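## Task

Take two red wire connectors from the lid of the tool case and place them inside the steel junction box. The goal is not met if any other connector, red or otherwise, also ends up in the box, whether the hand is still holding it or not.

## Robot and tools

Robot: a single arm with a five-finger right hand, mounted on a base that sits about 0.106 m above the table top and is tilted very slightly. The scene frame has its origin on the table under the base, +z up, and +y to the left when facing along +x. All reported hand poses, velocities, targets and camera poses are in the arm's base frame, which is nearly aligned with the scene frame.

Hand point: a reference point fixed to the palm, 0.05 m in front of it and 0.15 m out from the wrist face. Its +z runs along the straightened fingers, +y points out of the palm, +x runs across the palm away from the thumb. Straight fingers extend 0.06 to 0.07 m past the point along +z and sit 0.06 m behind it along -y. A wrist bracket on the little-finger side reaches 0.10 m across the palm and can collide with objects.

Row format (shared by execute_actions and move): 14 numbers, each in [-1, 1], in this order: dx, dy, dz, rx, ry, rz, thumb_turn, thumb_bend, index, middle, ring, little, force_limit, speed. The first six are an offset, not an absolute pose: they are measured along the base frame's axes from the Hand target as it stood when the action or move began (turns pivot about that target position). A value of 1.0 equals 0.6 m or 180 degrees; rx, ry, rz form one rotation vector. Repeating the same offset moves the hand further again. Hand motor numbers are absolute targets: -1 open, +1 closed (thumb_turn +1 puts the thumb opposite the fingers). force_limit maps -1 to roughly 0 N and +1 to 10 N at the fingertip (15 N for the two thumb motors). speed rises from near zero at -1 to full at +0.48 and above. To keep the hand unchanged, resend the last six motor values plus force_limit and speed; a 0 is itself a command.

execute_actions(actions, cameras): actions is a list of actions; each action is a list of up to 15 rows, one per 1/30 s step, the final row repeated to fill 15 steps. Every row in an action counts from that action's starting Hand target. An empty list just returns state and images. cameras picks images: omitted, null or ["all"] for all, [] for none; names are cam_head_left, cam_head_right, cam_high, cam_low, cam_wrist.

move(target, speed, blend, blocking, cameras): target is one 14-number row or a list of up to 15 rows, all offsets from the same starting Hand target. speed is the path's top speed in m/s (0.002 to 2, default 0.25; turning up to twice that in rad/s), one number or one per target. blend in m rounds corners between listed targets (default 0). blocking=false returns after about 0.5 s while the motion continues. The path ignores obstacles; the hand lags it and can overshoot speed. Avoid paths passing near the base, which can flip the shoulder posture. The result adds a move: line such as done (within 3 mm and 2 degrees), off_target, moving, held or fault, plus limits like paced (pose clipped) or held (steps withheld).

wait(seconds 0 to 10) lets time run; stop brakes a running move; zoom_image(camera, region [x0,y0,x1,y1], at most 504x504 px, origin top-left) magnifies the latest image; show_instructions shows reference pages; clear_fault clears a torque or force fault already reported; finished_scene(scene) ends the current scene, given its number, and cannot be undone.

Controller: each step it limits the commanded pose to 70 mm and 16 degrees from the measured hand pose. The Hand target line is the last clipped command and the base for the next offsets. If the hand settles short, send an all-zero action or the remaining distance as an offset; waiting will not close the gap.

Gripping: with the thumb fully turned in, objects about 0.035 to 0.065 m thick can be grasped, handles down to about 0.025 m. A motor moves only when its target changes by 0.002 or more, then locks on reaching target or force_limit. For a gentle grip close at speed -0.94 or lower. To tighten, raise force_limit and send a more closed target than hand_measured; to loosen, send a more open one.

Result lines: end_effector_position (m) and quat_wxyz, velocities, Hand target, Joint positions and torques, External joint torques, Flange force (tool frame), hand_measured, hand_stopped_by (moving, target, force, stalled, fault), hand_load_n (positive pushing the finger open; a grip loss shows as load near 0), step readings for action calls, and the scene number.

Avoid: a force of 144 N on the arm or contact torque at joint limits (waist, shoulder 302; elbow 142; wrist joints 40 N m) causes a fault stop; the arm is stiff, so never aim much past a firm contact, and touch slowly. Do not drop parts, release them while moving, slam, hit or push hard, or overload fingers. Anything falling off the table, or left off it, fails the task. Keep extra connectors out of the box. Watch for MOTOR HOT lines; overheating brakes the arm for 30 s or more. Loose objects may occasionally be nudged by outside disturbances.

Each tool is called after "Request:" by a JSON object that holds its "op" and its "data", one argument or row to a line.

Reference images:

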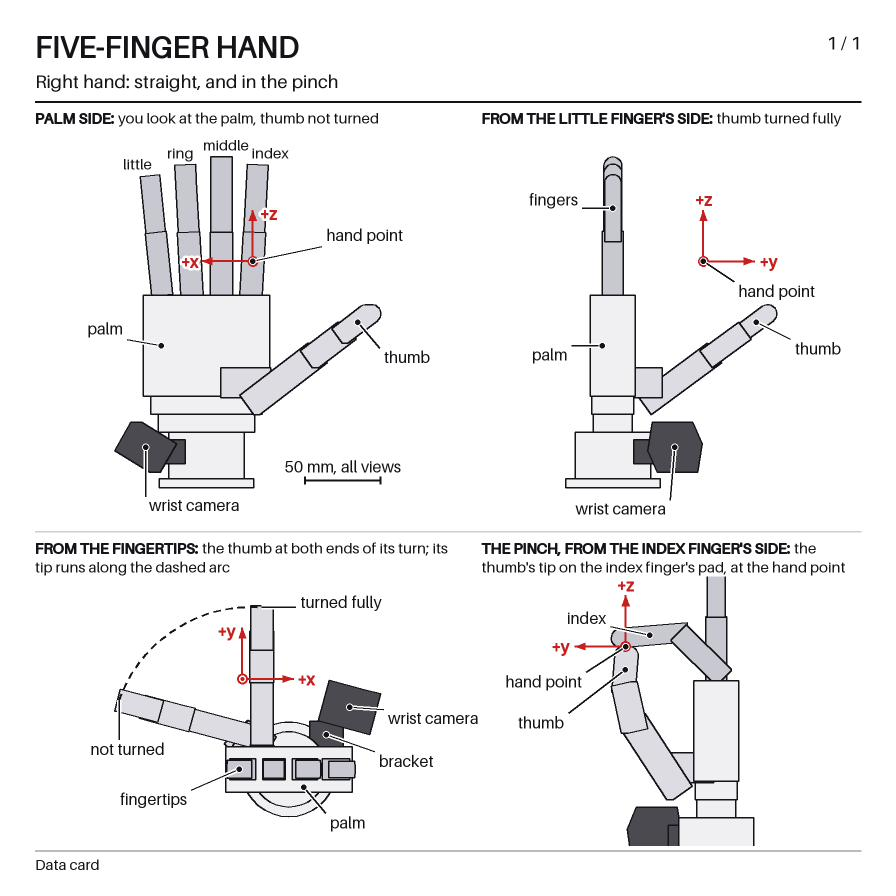

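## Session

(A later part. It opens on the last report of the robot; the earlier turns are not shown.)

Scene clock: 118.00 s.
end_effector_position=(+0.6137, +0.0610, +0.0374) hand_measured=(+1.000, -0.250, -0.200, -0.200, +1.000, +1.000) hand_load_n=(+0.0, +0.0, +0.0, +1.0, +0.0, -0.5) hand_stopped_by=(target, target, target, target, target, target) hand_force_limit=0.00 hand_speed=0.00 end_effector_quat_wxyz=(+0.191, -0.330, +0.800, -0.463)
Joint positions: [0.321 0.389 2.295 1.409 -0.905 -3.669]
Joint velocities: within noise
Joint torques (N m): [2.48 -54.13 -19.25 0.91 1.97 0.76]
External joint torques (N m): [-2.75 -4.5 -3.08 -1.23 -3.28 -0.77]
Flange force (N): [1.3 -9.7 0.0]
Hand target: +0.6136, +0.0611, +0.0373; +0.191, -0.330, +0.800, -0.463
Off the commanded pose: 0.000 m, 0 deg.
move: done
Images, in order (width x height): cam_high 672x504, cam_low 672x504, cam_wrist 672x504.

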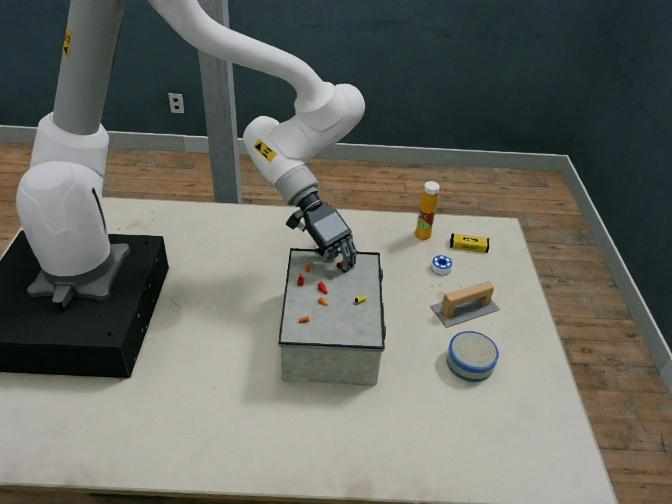

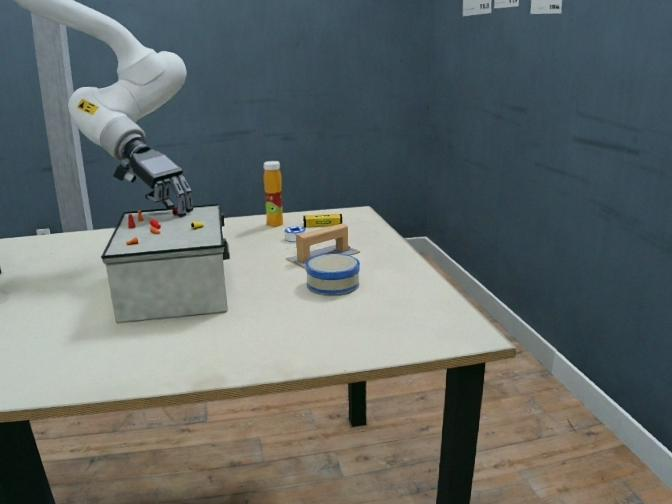

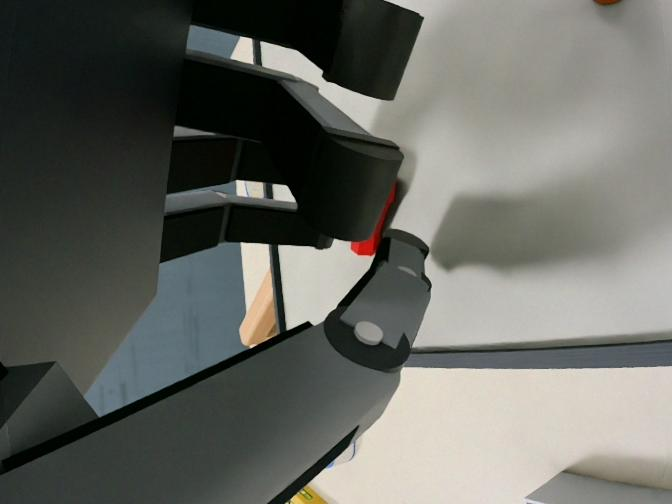

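Request:
{"op": "move", "data": {
  "target": [
    [0,0,0.006,0,0,0,1,-0.25,-0.2,-0.2,1,1,-0.4,-0.85]
  ],
  "cameras": [],
  "speed": 0.04
}}

Request:
{"op": "move", "data": {
  "target": [0,0,0,0,0,0,1,-0.25,0.6,0.6,1,1,-0.4,-0.85],
  "cameras": ["cam_high","cam_low","cam_wrist"]
}}

Request:
{"op": "zoom_image", "data": {
  "camera": "cam_low",
  "region": [110, 140, 230, 260]
}}

Scene clock: 125.27 s.
end_effector_position=(+0.6136, +0.0611, +0.0409) hand_measured=(+1.000, -0.250, -0.200, -0.200, +1.000, +1.000) hand_load_n=(+0.0, +0.0, +0.0, +0.0, +0.0, +0.0) hand_stopped_by=(target, target, target, target, target, target) hand_force_limit=-0.40 hand_speed=-0.85 end_effector_quat_wxyz=(+0.191, -0.331, +0.800, -0.463)
Joint positions: [0.321 0.382 2.294 1.415 -0.903 -3.679]
Joint velocities: within noise
Joint torques (N m): [2.05 -61.84 -22.76 0 -0.84 0.61]
External joint torques (N m): [-2.33 3.72 0.31 -0.34 -0.46 -0.61]
Flange force (N): [-0.9 2.6 8.1]
Hand target: +0.6136, +0.0611, +0.0409; +0.191, -0.330, +0.800, -0.463
Off the commanded pose: 0.000 m, 0 deg.
move: done
No camera images: "cameras" was empty.

Scene clock: 126.77 s.
end_effector_position=(+0.6136, +0.0611, +0.0409) hand_measured=(+1.000, -0.250, +0.312, +0.132, +1.000, +1.000) hand_load_n=(+0.0, +1.5, +3.5, +2.5, +0.5, +0.0) hand_stopped_by=(target, target, force, force, target, target) hand_force_limit=-0.40 hand_speed=-0.85 end_effector_quat_wxyz=(+0.191, -0.330, +0.800, -0.463)
Joint positions: [0.321 0.382 2.294 1.415 -0.903 -3.679]
Joint velocities: within noise
Joint torques (N m): [2.18 -60.95 -21.72 0.25 -0.54 0.6]
External joint torques (N m): [-2.53 2.66 -0.79 -0.58 -0.76 -0.61]
Flange force (N): [-1.4 0.6 8.0]
Hand target: +0.6136, +0.0611, +0.0409; +0.191, -0.330, +0.800, -0.463
Off the commanded pose: 0.000 m, 0 deg.
move: done
Images, in order (width x height): cam_high 672x504, cam_low 672x504, cam_wrist 672x504.

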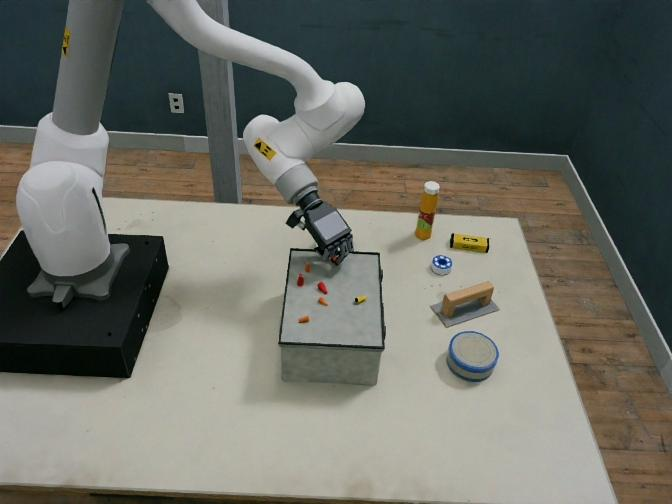

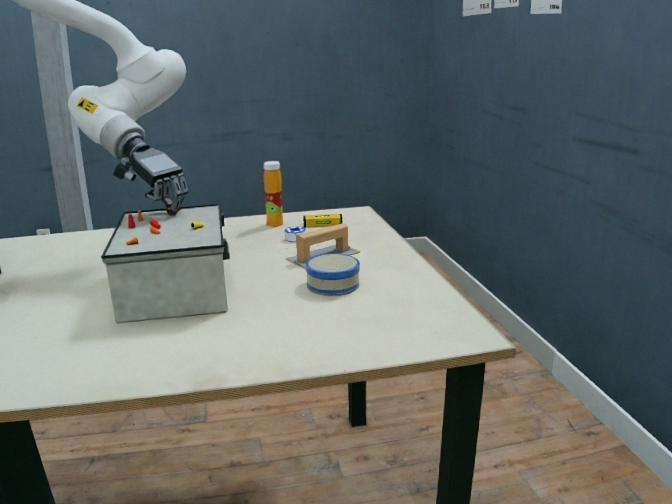

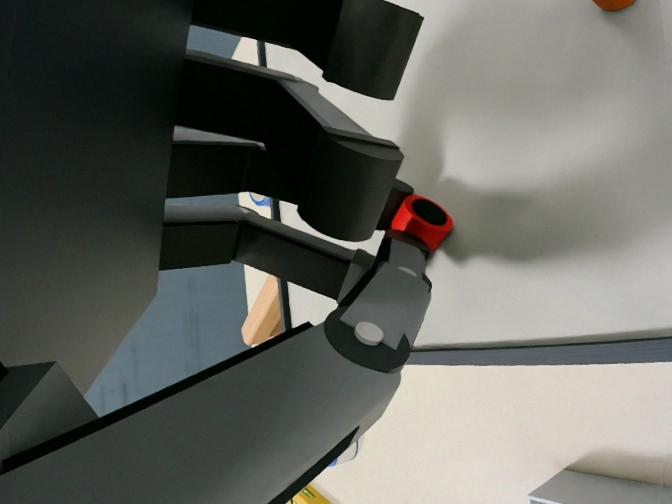

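Scaled by 4.200.

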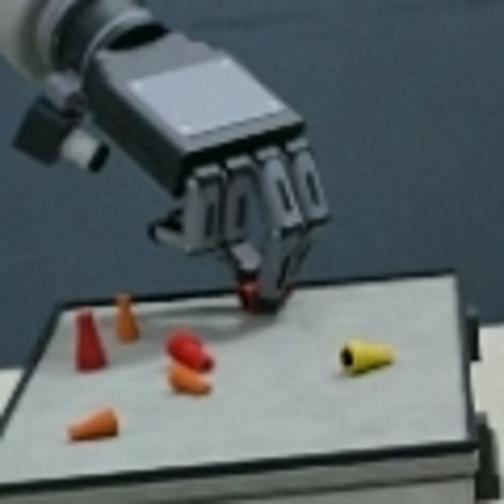

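Request:
{"op": "move", "data": {
  "target": [0,0,0.04,0,0,0,1,-0.25,0.6,0.6,1,1,-0.4,-0.85],
  "cameras": ["cam_high","cam_low","cam_wrist"],
  "speed": 0.05
}}

Request:
{"op": "zoom_image", "data": {
  "camera": "cam_low",
  "region": [110, 140, 230, 260]
}}

Scene clock: 131.63 s.
end_effector_position=(+0.6136, +0.0611, +0.0649) hand_measured=(+1.000, -0.250, +0.312, +0.132, +1.000, +1.000) hand_load_n=(+0.0, +1.0, +3.5, +0.0, +0.0, +0.0) hand_stopped_by=(target, target, force, force, target, target) hand_force_limit=-0.40 hand_speed=-0.85 end_effector_quat_wxyz=(+0.191, -0.331, +0.800, -0.463)
Joint positions: [0.321 0.337 2.286 1.457 -0.896 -3.747]
Joint velocities: within noise
Joint torques (N m): [2.12 -59.69 -24.67 0.05 -0.8 0.62]
External joint torques (N m): [-2.4 3.98 0.54 -0.51 -0.44 -0.63]
Flange force (N): [-0.8 2.8 8.7]
Hand target: +0.6136, +0.0611, +0.0649; +0.191, -0.330, +0.800, -0.463
Off the commanded pose: 0.000 m, 0 deg.
move: done
Images, in order (width x height): cam_high 672x504, cam_low 672x504, cam_wrist 672x504.

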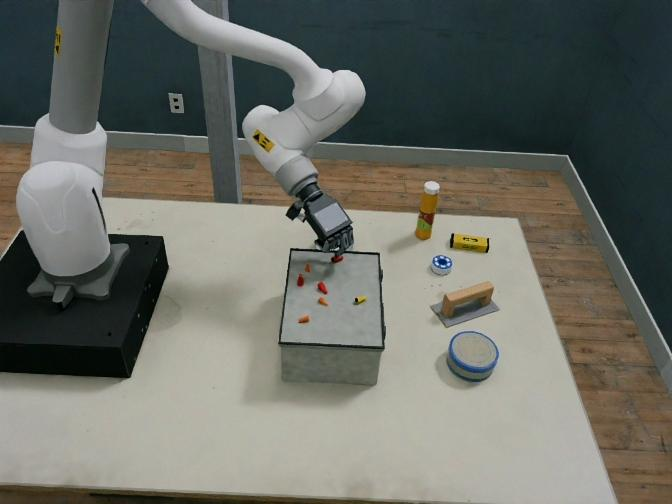

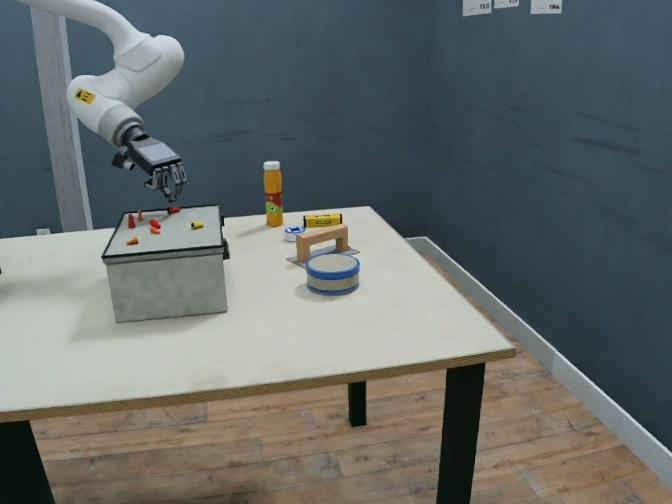

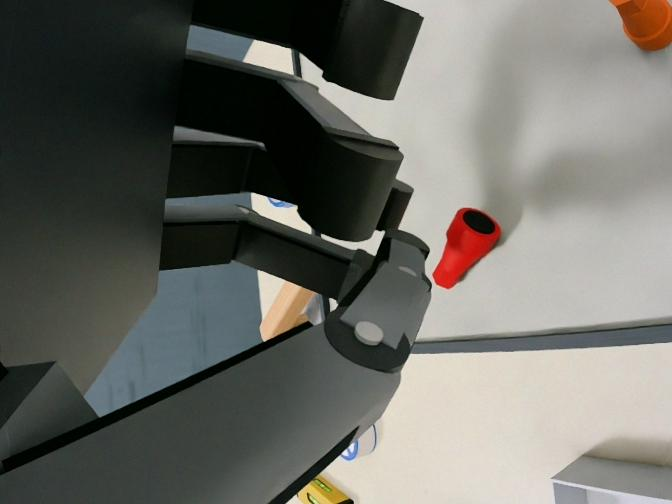

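Scaled by 4.200.

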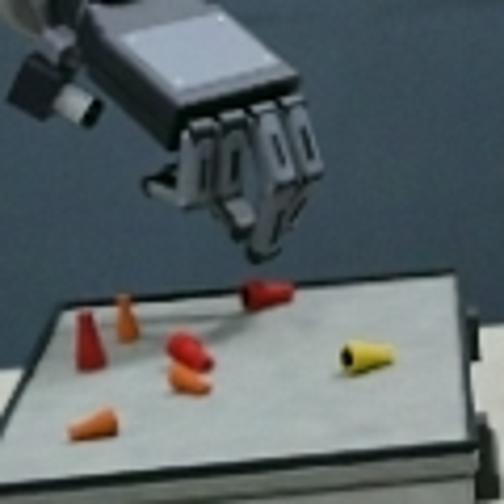

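Request:
{"op": "move", "data": {
  "target": [0,0.02,0.02,0,0,-0.15,1,-0.4,-0.2,-0.2,1,1,-0.4,0],
  "cameras": ["cam_high","cam_low","cam_wrist"],
  "speed": 0.15
}}

Request:
{"op": "zoom_image", "data": {
  "camera": "cam_high",
  "region": [300, 200, 400, 300]
}}

Request:
{"op": "zoom_image", "data": {
  "camera": "cam_low",
  "region": [110, 140, 230, 260]
}}

Scene clock: 146.53 s.
end_effector_position=(+0.6136, +0.0730, +0.0769) hand_measured=(+1.000, -0.400, -0.200, -0.200, +1.000, +1.000) hand_load_n=(+0.0, +0.0, +0.0, -0.5, +0.0, +0.0) hand_stopped_by=(target, target, target, target, target, target) hand_force_limit=-0.40 hand_speed=0.00 end_effector_quat_wxyz=(+0.078, -0.135, +0.855, -0.495)
Joint positions: [0.402 0.423 2.095 1.96 -1.204 -3.815]
Joint velocities: within noise
Joint torques (N m): [1.86 -70.21 -26.77 -1.49 -0.68 0.73]
External joint torques (N m): [-2.14 4.41 0.5 -0.39 -0.5 -0.73]
Flange force (N): [-4.8 3.0 5.6]
Hand target: +0.6136, +0.0731, +0.0769; +0.078, -0.135, +0.855, -0.495
Off the commanded pose: 0.000 m, 0 deg.
move: done
Images, in order (width x height): cam_high 672x504, cam_low 672x504, cam_wrist 672x504.

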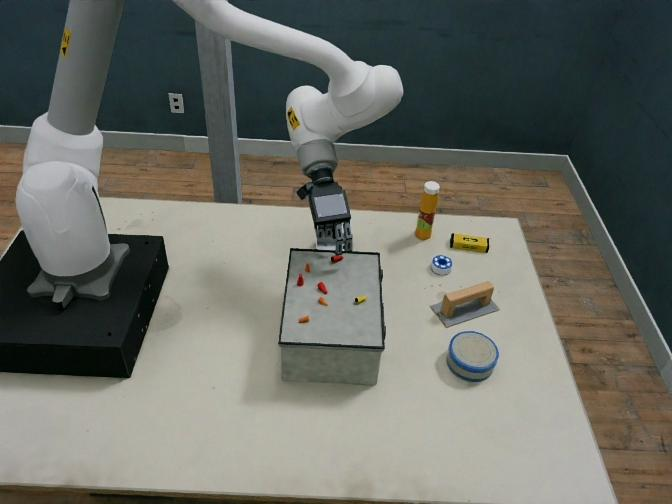

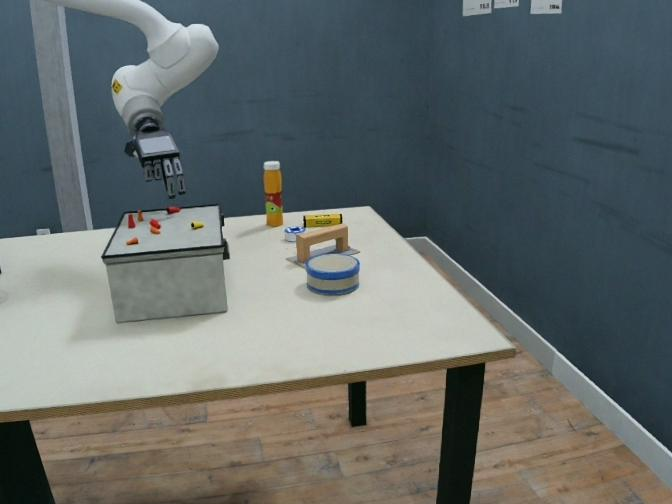

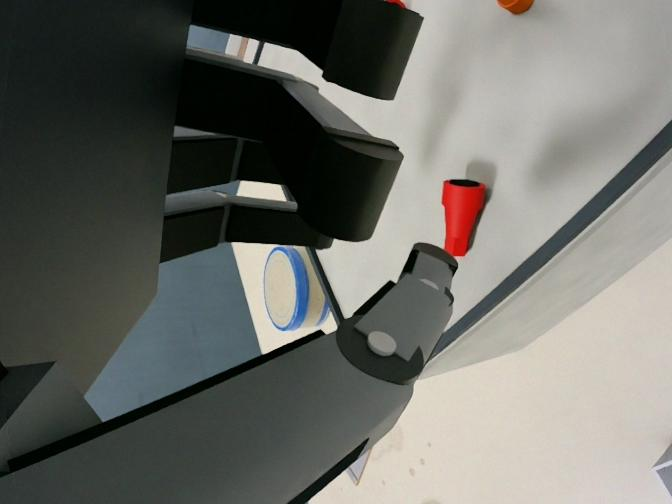

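Scaled by 5.040.

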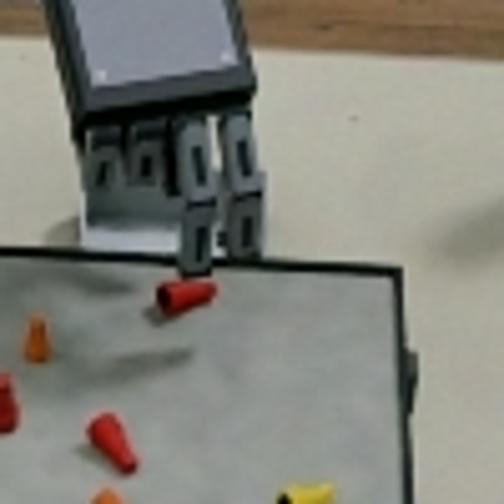

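Scaled by 4.200.

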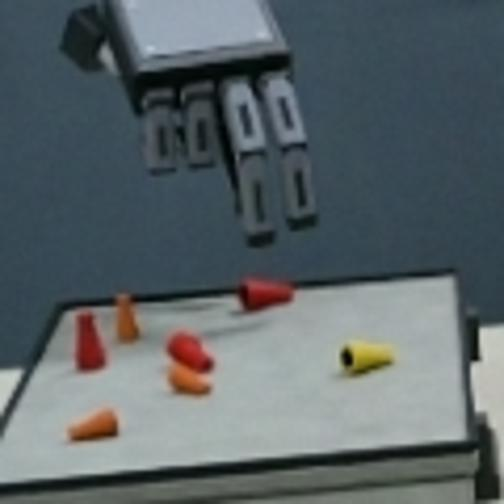

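Request:
{"op": "move", "data": {
  "target": [-0.012,0.0,-0.045,0,0,0,1,-0.4,-0.2,-0.2,1,1,-0.4,0],
  "cameras": ["cam_high","cam_low","cam_wrist"],
  "speed": 0.1
}}

Request:
{"op": "zoom_image", "data": {
  "camera": "cam_high",
  "region": [300, 200, 400, 300]
}}

Request:
{"op": "zoom_image", "data": {
  "camera": "cam_low",
  "region": [110, 140, 230, 260]
}}

Scene clock: 156.63 s.
end_effector_position=(+0.6065, +0.0731, +0.0499) hand_measured=(+1.000, -0.400, -0.200, -0.200, +1.000, +1.000) hand_load_n=(+0.0, +0.0, +0.0, +0.5, +0.0, +0.0) hand_stopped_by=(target, target, target, target, target, target) hand_force_limit=-0.40 hand_speed=0.00 end_effector_quat_wxyz=(+0.078, -0.135, +0.855, -0.495)
Joint positions: [0.407 0.458 2.116 1.943 -1.185 -3.758]
Joint velocities: within noise
Joint torques (N m): [1.75 -72 -25.46 -1.41 -0.82 0.57]
External joint torques (N m): [-2.05 4.63 0.65 -0.3 -0.4 -0.57]
Flange force (N): [-4.3 4.0 6.0]
Hand target: +0.6064, +0.0731, +0.0499; +0.078, -0.135, +0.855, -0.495
Off the commanded pose: 0.000 m, 0 deg.
move: done
Images, in order (width x height): cam_high 672x504, cam_low 672x504, cam_wrist 672x504.

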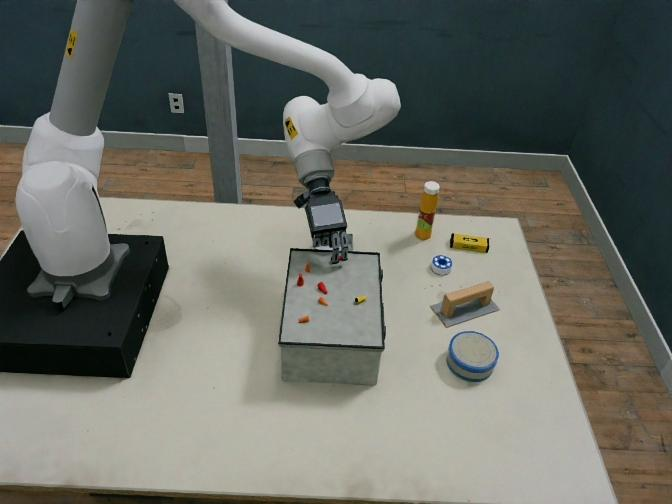

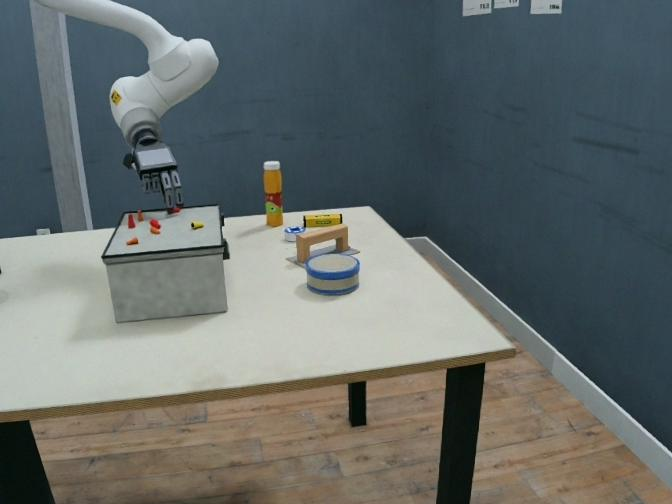

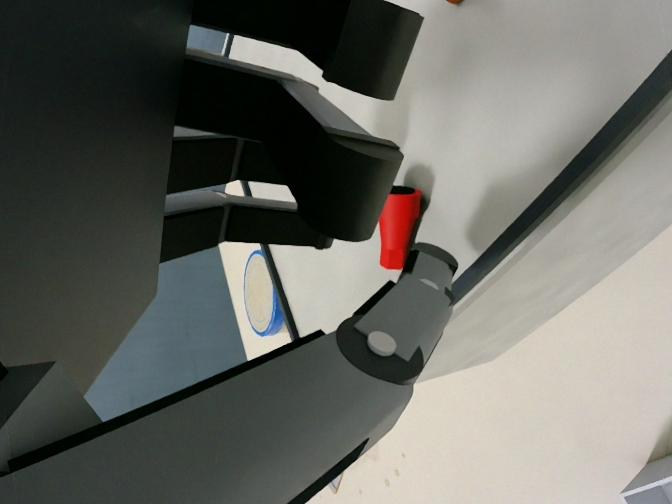

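Scaled by 5.040.

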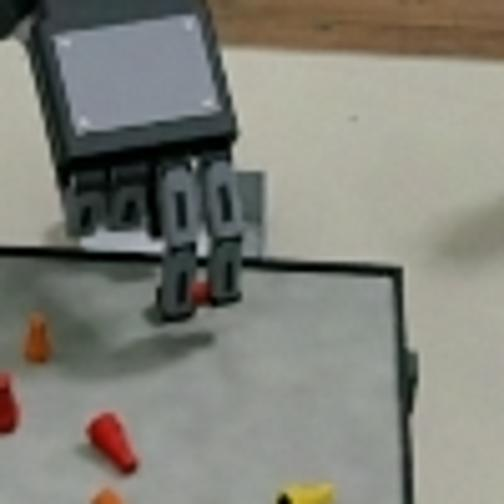

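Scaled by 4.200.

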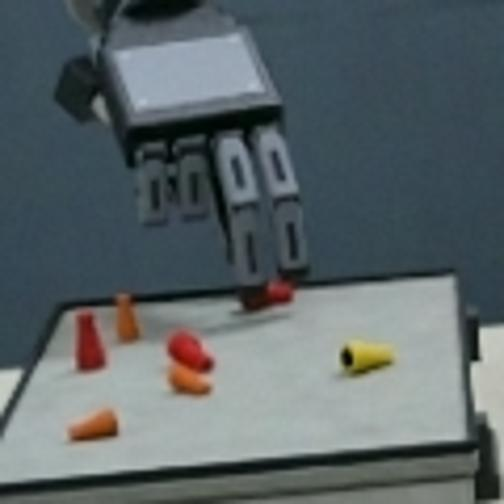

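Request:
{"op": "move", "data": {
  "target": [-0.005,0.0,-0.0173,0,0,0,1,-0.4,-0.2,-0.2,1,1,-0.4,0],
  "cameras": [],
  "speed": 0.05
}}

Request:
{"op": "move", "data": {
  "target": [0,0,0,0,0,0,1,-0.4,0.8,0.8,1,1,-0.3,-0.85],
  "cameras": ["cam_high","cam_low","cam_wrist"]
}}

Request:
{"op": "zoom_image", "data": {
  "camera": "cam_low",
  "region": [110, 140, 230, 260]
}}

Scene clock: 163.27 s.
end_effector_position=(+0.6034, +0.0731, +0.0396) hand_measured=(+1.000, -0.400, -0.200, -0.200, +1.000, +1.000) hand_load_n=(+0.0, +0.5, +0.0, +0.0, +0.0, +0.0) hand_stopped_by=(target, target, target, target, target, target) hand_force_limit=-0.40 hand_speed=0.00 end_effector_quat_wxyz=(+0.078, -0.135, +0.855, -0.495)
Joint positions: [0.409 0.472 2.124 1.936 -1.178 -3.735]
Joint velocities: within noise
Joint torques (N m): [1.98 -72.58 -24.33 -1.34 -0.8 0.79]
External joint torques (N m): [-2.28 4.54 0.37 -0.28 -0.45 -0.79]
Flange force (N): [-4.9 3.3 6.0]
Hand target: +0.6034, +0.0731, +0.0395; +0.078, -0.135, +0.855, -0.495
Off the commanded pose: 0.000 m, 0 deg.
move: done
No camera images: "cameras" was empty.

Scene clock: 165.93 s.
end_effector_position=(+0.6034, +0.0731, +0.0395) hand_measured=(+1.000, -0.400, +0.800, +0.146, +1.000, +1.000) hand_load_n=(+0.0, +2.0, +0.0, +2.5, +0.0, +0.0) hand_stopped_by=(target, target, target, force, target, target) hand_force_limit=-0.30 hand_speed=-0.85 end_effector_quat_wxyz=(+0.078, -0.135, +0.855, -0.495)
Joint positions: [0.409 0.472 2.124 1.936 -1.178 -3.735]
Joint velocities: within noise
Joint torques (N m): [1.96 -72.45 -24.35 -1.34 -0.81 0.71]
External joint torques (N m): [-2.39 4.48 0.34 -0.28 -0.43 -0.72]
Flange force (N): [-4.9 3.3 6.2]
Hand target: +0.6034, +0.0731, +0.0395; +0.078, -0.135, +0.855, -0.495
Off the commanded pose: 0.000 m, 0 deg.
move: done
Images, in order (width x height): cam_high 672x504, cam_low 672x504, cam_wrist 672x504.

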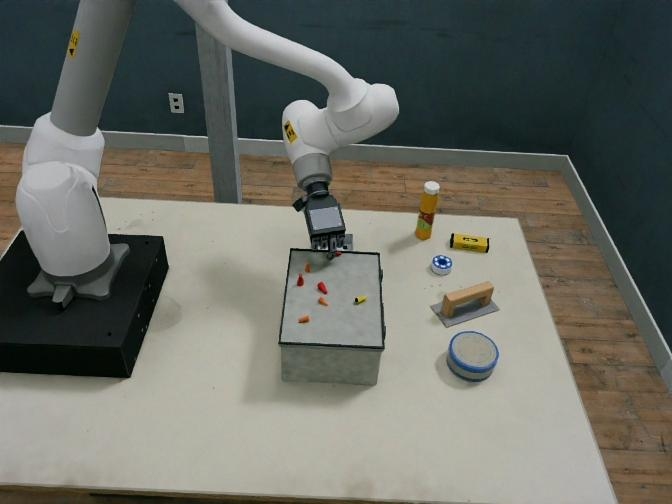

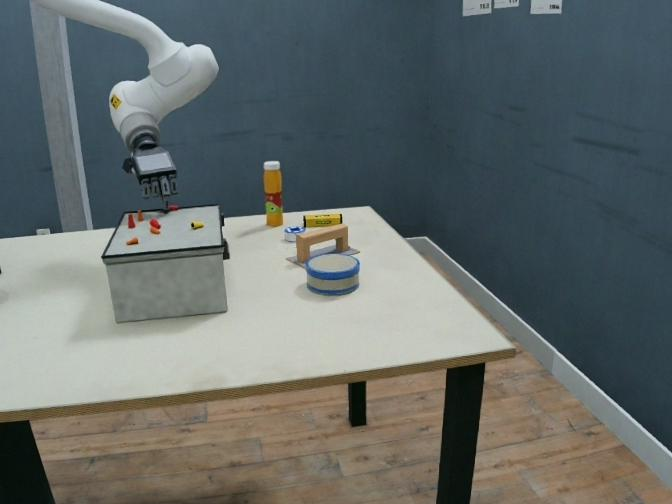

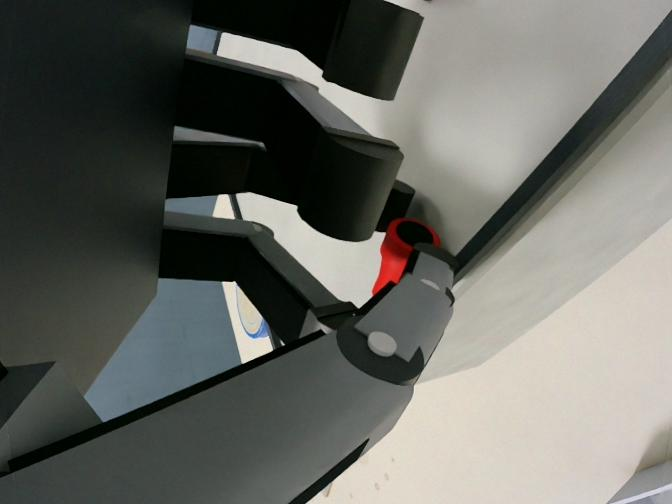

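Scaled by 4.200.

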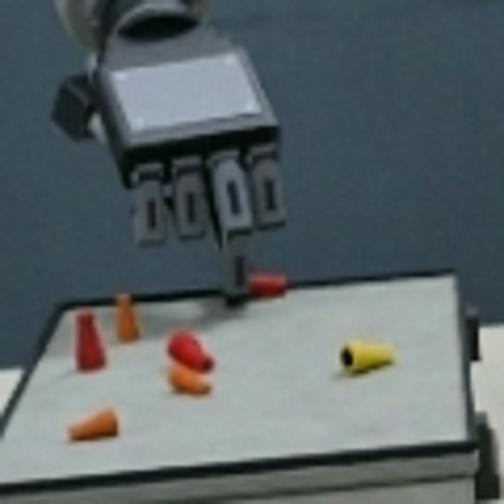

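Request:
{"op": "move", "data": {
  "target": [0,0,0.02,0,0,0,1,-0.4,0.8,0.8,1,1,-0.3,-0.85],
  "cameras": ["cam_high","cam_low","cam_wrist"],
  "speed": 0.04
}}

Request:
{"op": "zoom_image", "data": {
  "camera": "cam_low",
  "region": [110, 140, 230, 260]
}}

Scene clock: 172.07 s.
end_effector_position=(+0.6034, +0.0731, +0.0515) hand_measured=(+1.000, -0.400, +0.800, +0.146, +1.000, +1.000) hand_load_n=(+0.0, +2.0, +0.0, +2.5, +0.0, +0.0) hand_stopped_by=(target, target, target, force, target, target) hand_force_limit=-0.30 hand_speed=-0.85 end_effector_quat_wxyz=(+0.078, -0.135, +0.855, -0.495)
Joint positions: [0.409 0.452 2.121 1.945 -1.187 -3.758]
Joint velocities: within noise
Joint torques (N m): [2.08 -71.96 -25.15 -1.44 -0.81 0.71]
External joint torques (N m): [-2.25 5.25 0.56 -0.27 -0.41 -0.71]
Flange force (N): [-5.3 4.5 6.5]
Hand target: +0.6034, +0.0731, +0.0515; +0.078, -0.135, +0.855, -0.495
Off the commanded pose: 0.000 m, 0 deg.
move: done
Images, in order (width x height): cam_high 672x504, cam_low 672x504, cam_wrist 672x504.

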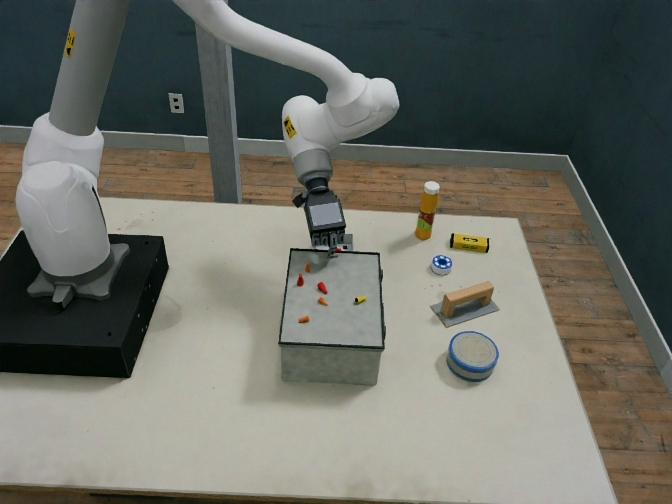

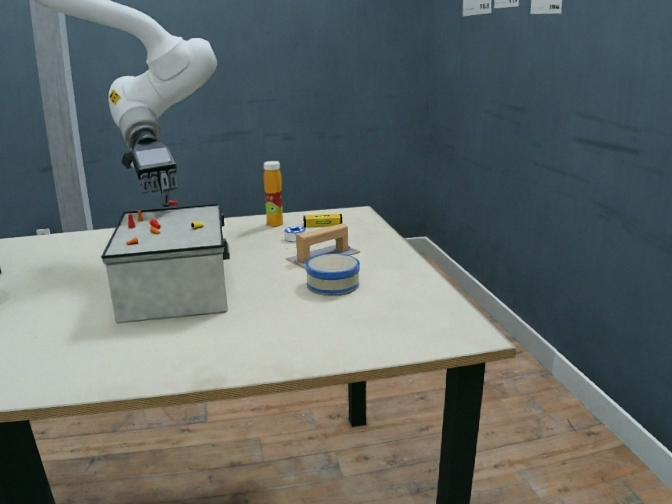

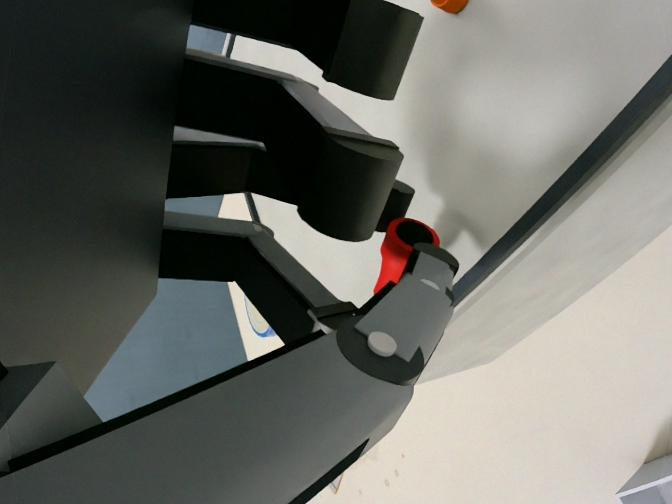

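Scaled by 4.200.

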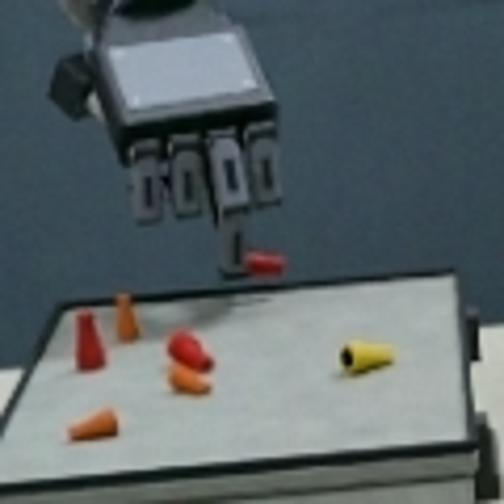

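Request:
{"op": "move", "data": {
  "target": [
    [0,0,0,0,0,0,1,-0.4,0.8,0.9,1,1,0.0,-0.85],
    [0,0,0.15,0,0,0,1,-0.4,0.8,0.9,1,1,0.0,-0.85],
    [-0.01,0.245,0.15,0,0,0,1,-0.4,0.8,0.9,1,1,0.0,-0.85]
  ],
  "speed": 0.12
}}

Request:
{"op": "zoom_image", "data": {
  "camera": "cam_head_right",
  "region": [280, 200, 440, 320]
}}

Request:
{"op": "zoom_image", "data": {
  "camera": "cam_high",
  "region": [280, 180, 400, 280]
}}

Scene clock: 187.87 s.
end_effector_position=(+0.5974, +0.2200, +0.1415) hand_measured=(+1.000, -0.402, +0.800, +0.156, +1.000, +1.000) hand_load_n=(+0.0, +5.0, +0.0, +5.0, +0.0, +0.0) hand_stopped_by=(target, target, target, force, target, target) hand_force_limit=0.00 hand_speed=-0.85 end_effector_quat_wxyz=(+0.078, -0.135, +0.855, -0.495)
Joint positions: [0.624 0.412 1.935 2.152 -1.411 -3.9]
Joint velocities: within noise
Joint torques (N m): [1.58 -73.33 -30.55 -2.6 -0.81 0.74]
External joint torques (N m): [-2.22 4.5 0.29 -0.14 -0.27 -0.74]
Flange force (N): [-6.3 2.9 3.5]
Hand target: +0.5974, +0.2201, +0.1415; +0.078, -0.135, +0.855, -0.495
Off the commanded pose: 0.000 m, 0 deg.
move: done

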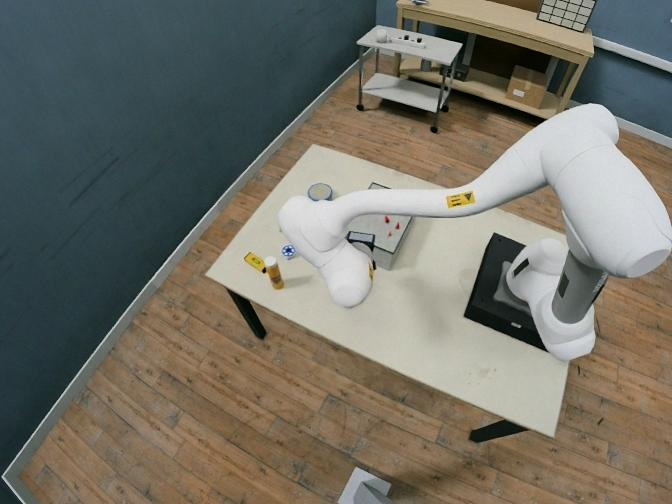

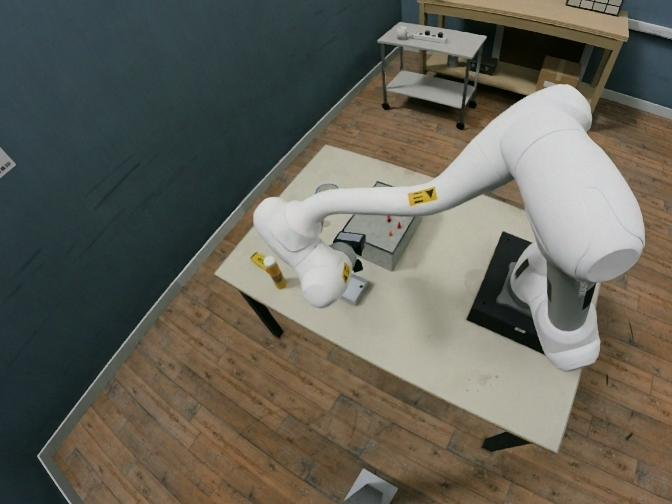

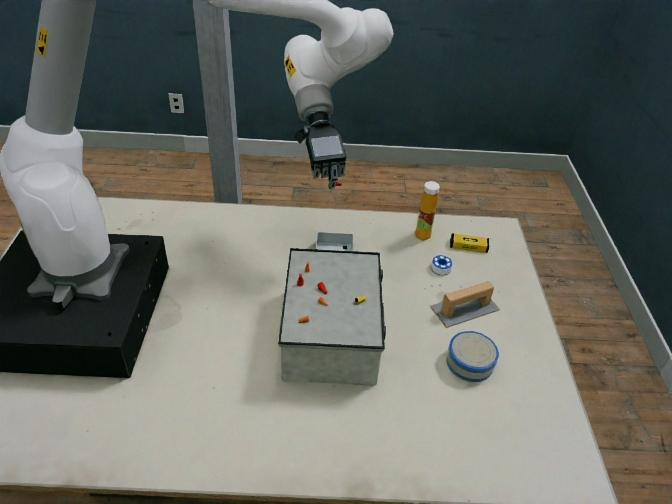

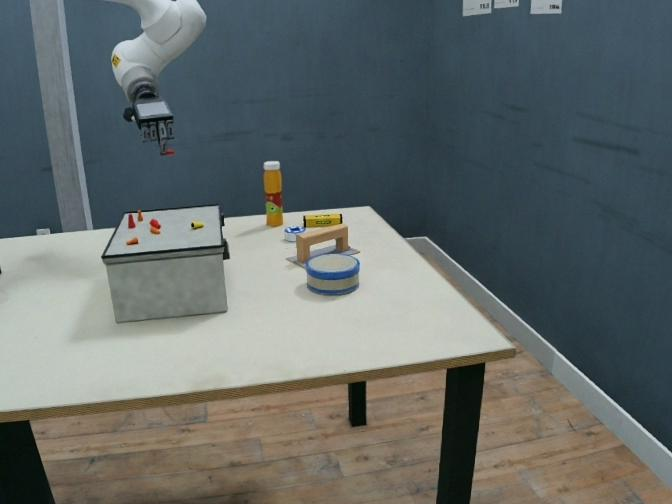

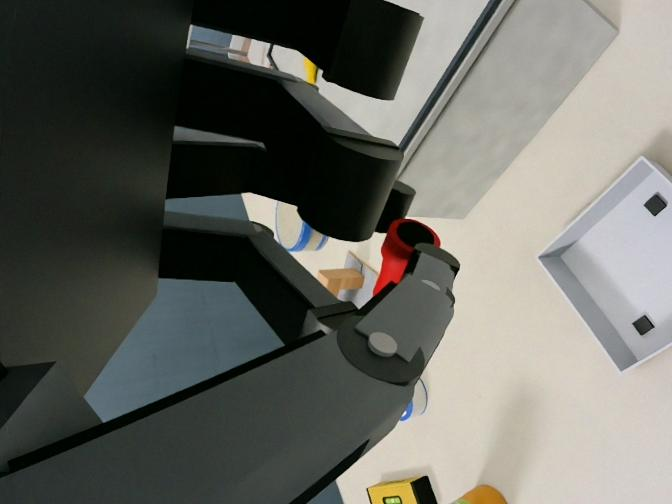

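Scaled by 3.150.

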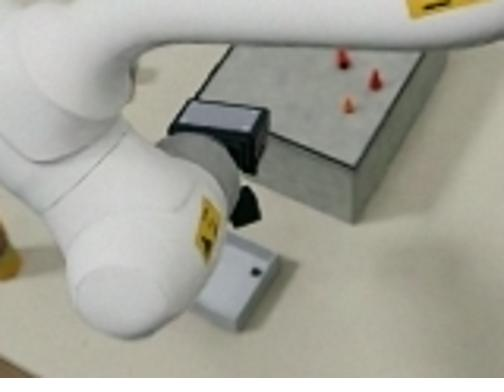

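Scaled by 4.200.

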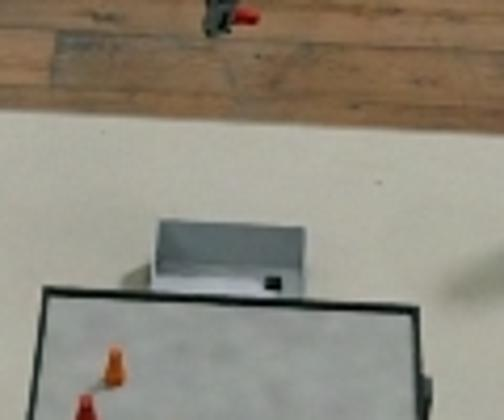

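Request:
{"op": "move", "data": {
  "target": [0,-0.016,-0.26,0,0,0,1,-0.4,0.8,0.9,1,1,0.0,-0.85],
  "speed": 0.12,
  "cameras": ["cam_high","cam_head_right","cam_wrist"]
}}

Request:
{"op": "zoom_image", "data": {
  "camera": "cam_high",
  "region": [280, 180, 400, 280]
}}

Scene clock: 200.53 s.
end_effector_position=(+0.5974, +0.2104, -0.0144) hand_measured=(+1.000, -0.402, +0.800, +0.156, +1.000, +1.000) hand_load_n=(+0.5, +4.5, +0.0, +5.0, +0.0, +0.5) hand_stopped_by=(target, target, target, force, target, target) hand_force_limit=0.00 hand_speed=-0.85 end_effector_quat_wxyz=(+0.078, -0.135, +0.855, -0.495)
Joint positions: [0.612 0.621 1.995 2.088 -1.263 -3.668]
Joint velocities: within noise
Joint torques (N m): [1.68 -85.41 -23.15 -1.6 -0.89 0.85]
External joint torques (N m): [-2.17 5.67 0.23 -0.24 -0.4 -0.86]
Flange force (N): [-6.4 5.5 5.0]
Hand target: +0.5974, +0.2105, -0.0145; +0.078, -0.135, +0.855, -0.495
Off the commanded pose: 0.000 m, 0 deg.
move: done
Images, in order (width x height): cam_head_right 672x504, cam_high 672x504, cam_wrist 672x504.

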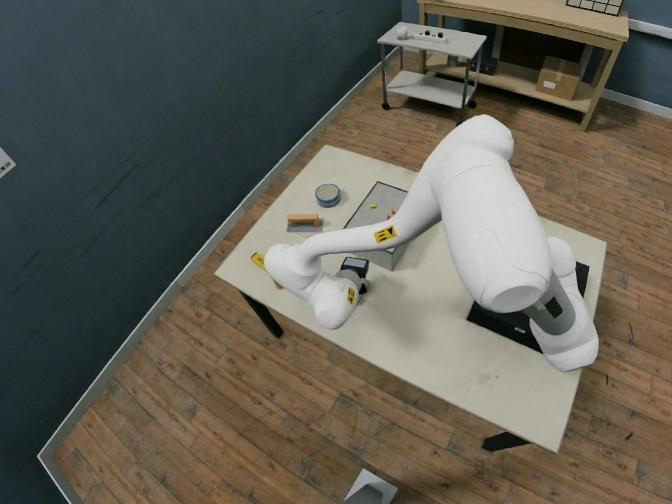

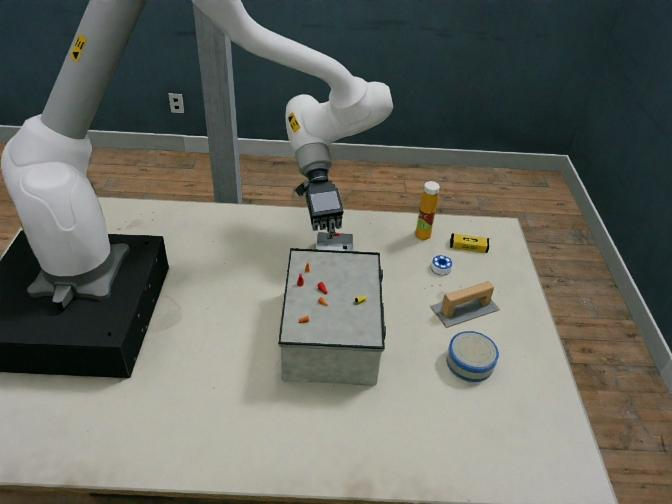

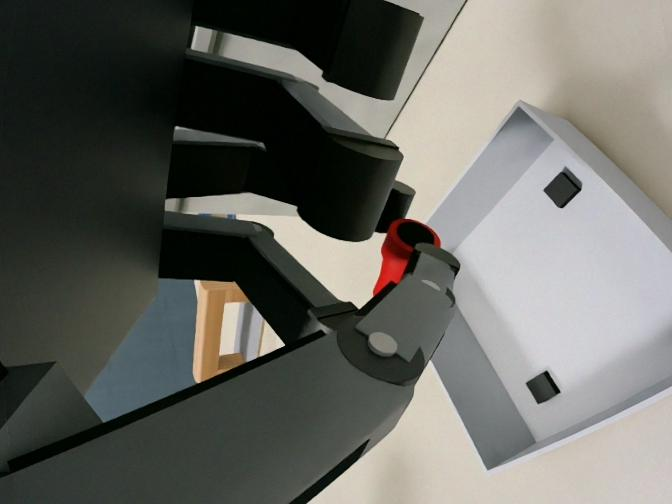

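Scaled by 4.200.

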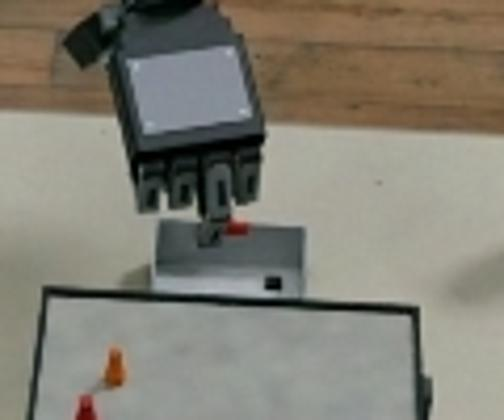

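Request:
{"op": "move", "data": {
  "target": [0,-0.003,-0.1,0,0,0,1,-0.4,0.8,0.9,1,1,0.0,-0.85],
  "speed": 0.1,
  "cameras": ["cam_high","cam_head_right","cam_wrist"]
}}

Scene clock: 211.87 s.
end_effector_position=(+0.5975, +0.2087, -0.0744) hand_measured=(+1.000, -0.402, +0.800, +0.156, +1.000, +1.000) hand_load_n=(+0.0, +5.0, +0.0, +5.0, +0.0, +0.0) hand_stopped_by=(target, target, target, force, target, target) hand_force_limit=0.00 hand_speed=-0.85 end_effector_quat_wxyz=(+0.078, -0.135, +0.855, -0.495)
Joint positions: [0.61 0.714 1.996 2.058 -1.217 -3.582]
Joint velocities: within noise
Joint torques (N m): [1.59 -89.67 -19.97 -1.22 -1 0.63]
External joint torques (N m): [-2.1 5.55 0.11 -0.27 -0.36 -0.63]
Flange force (N): [-5.5 5.9 5.5]
Hand target: +0.5974, +0.2087, -0.0745; +0.078, -0.135, +0.855, -0.495
Off the commanded pose: 0.000 m, 0 deg.
move: done
Images, in order (width x height): cam_head_right 672x504, cam_high 672x504, cam_wrist 672x504.

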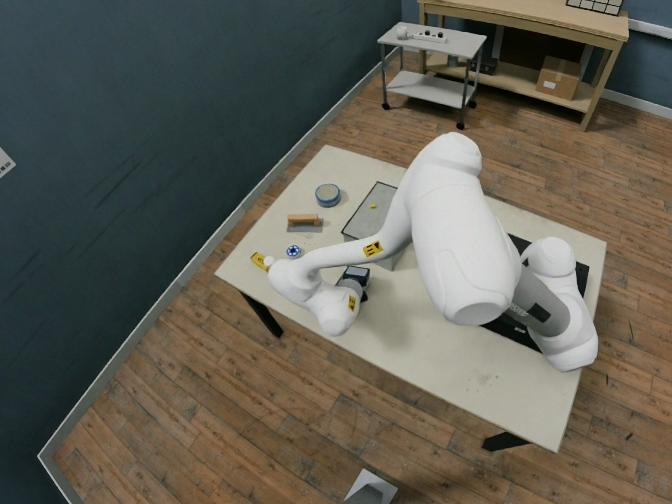

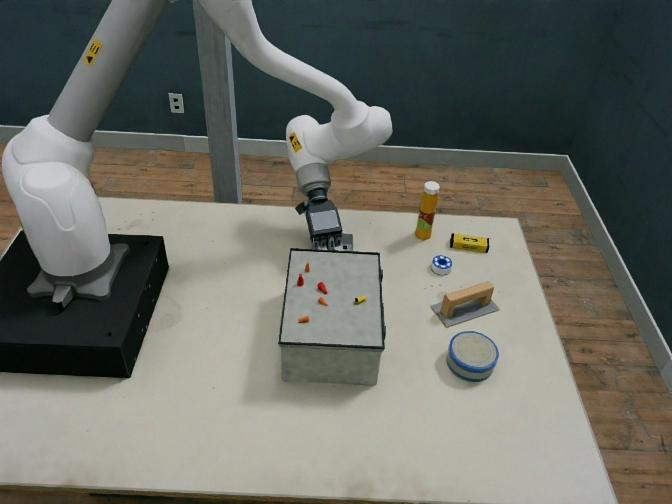

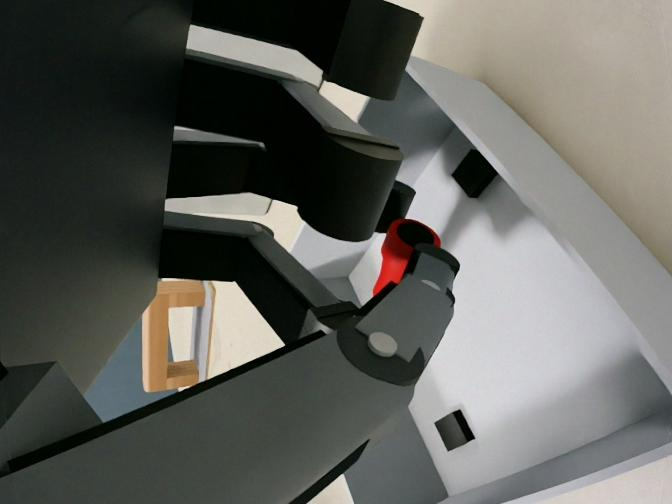

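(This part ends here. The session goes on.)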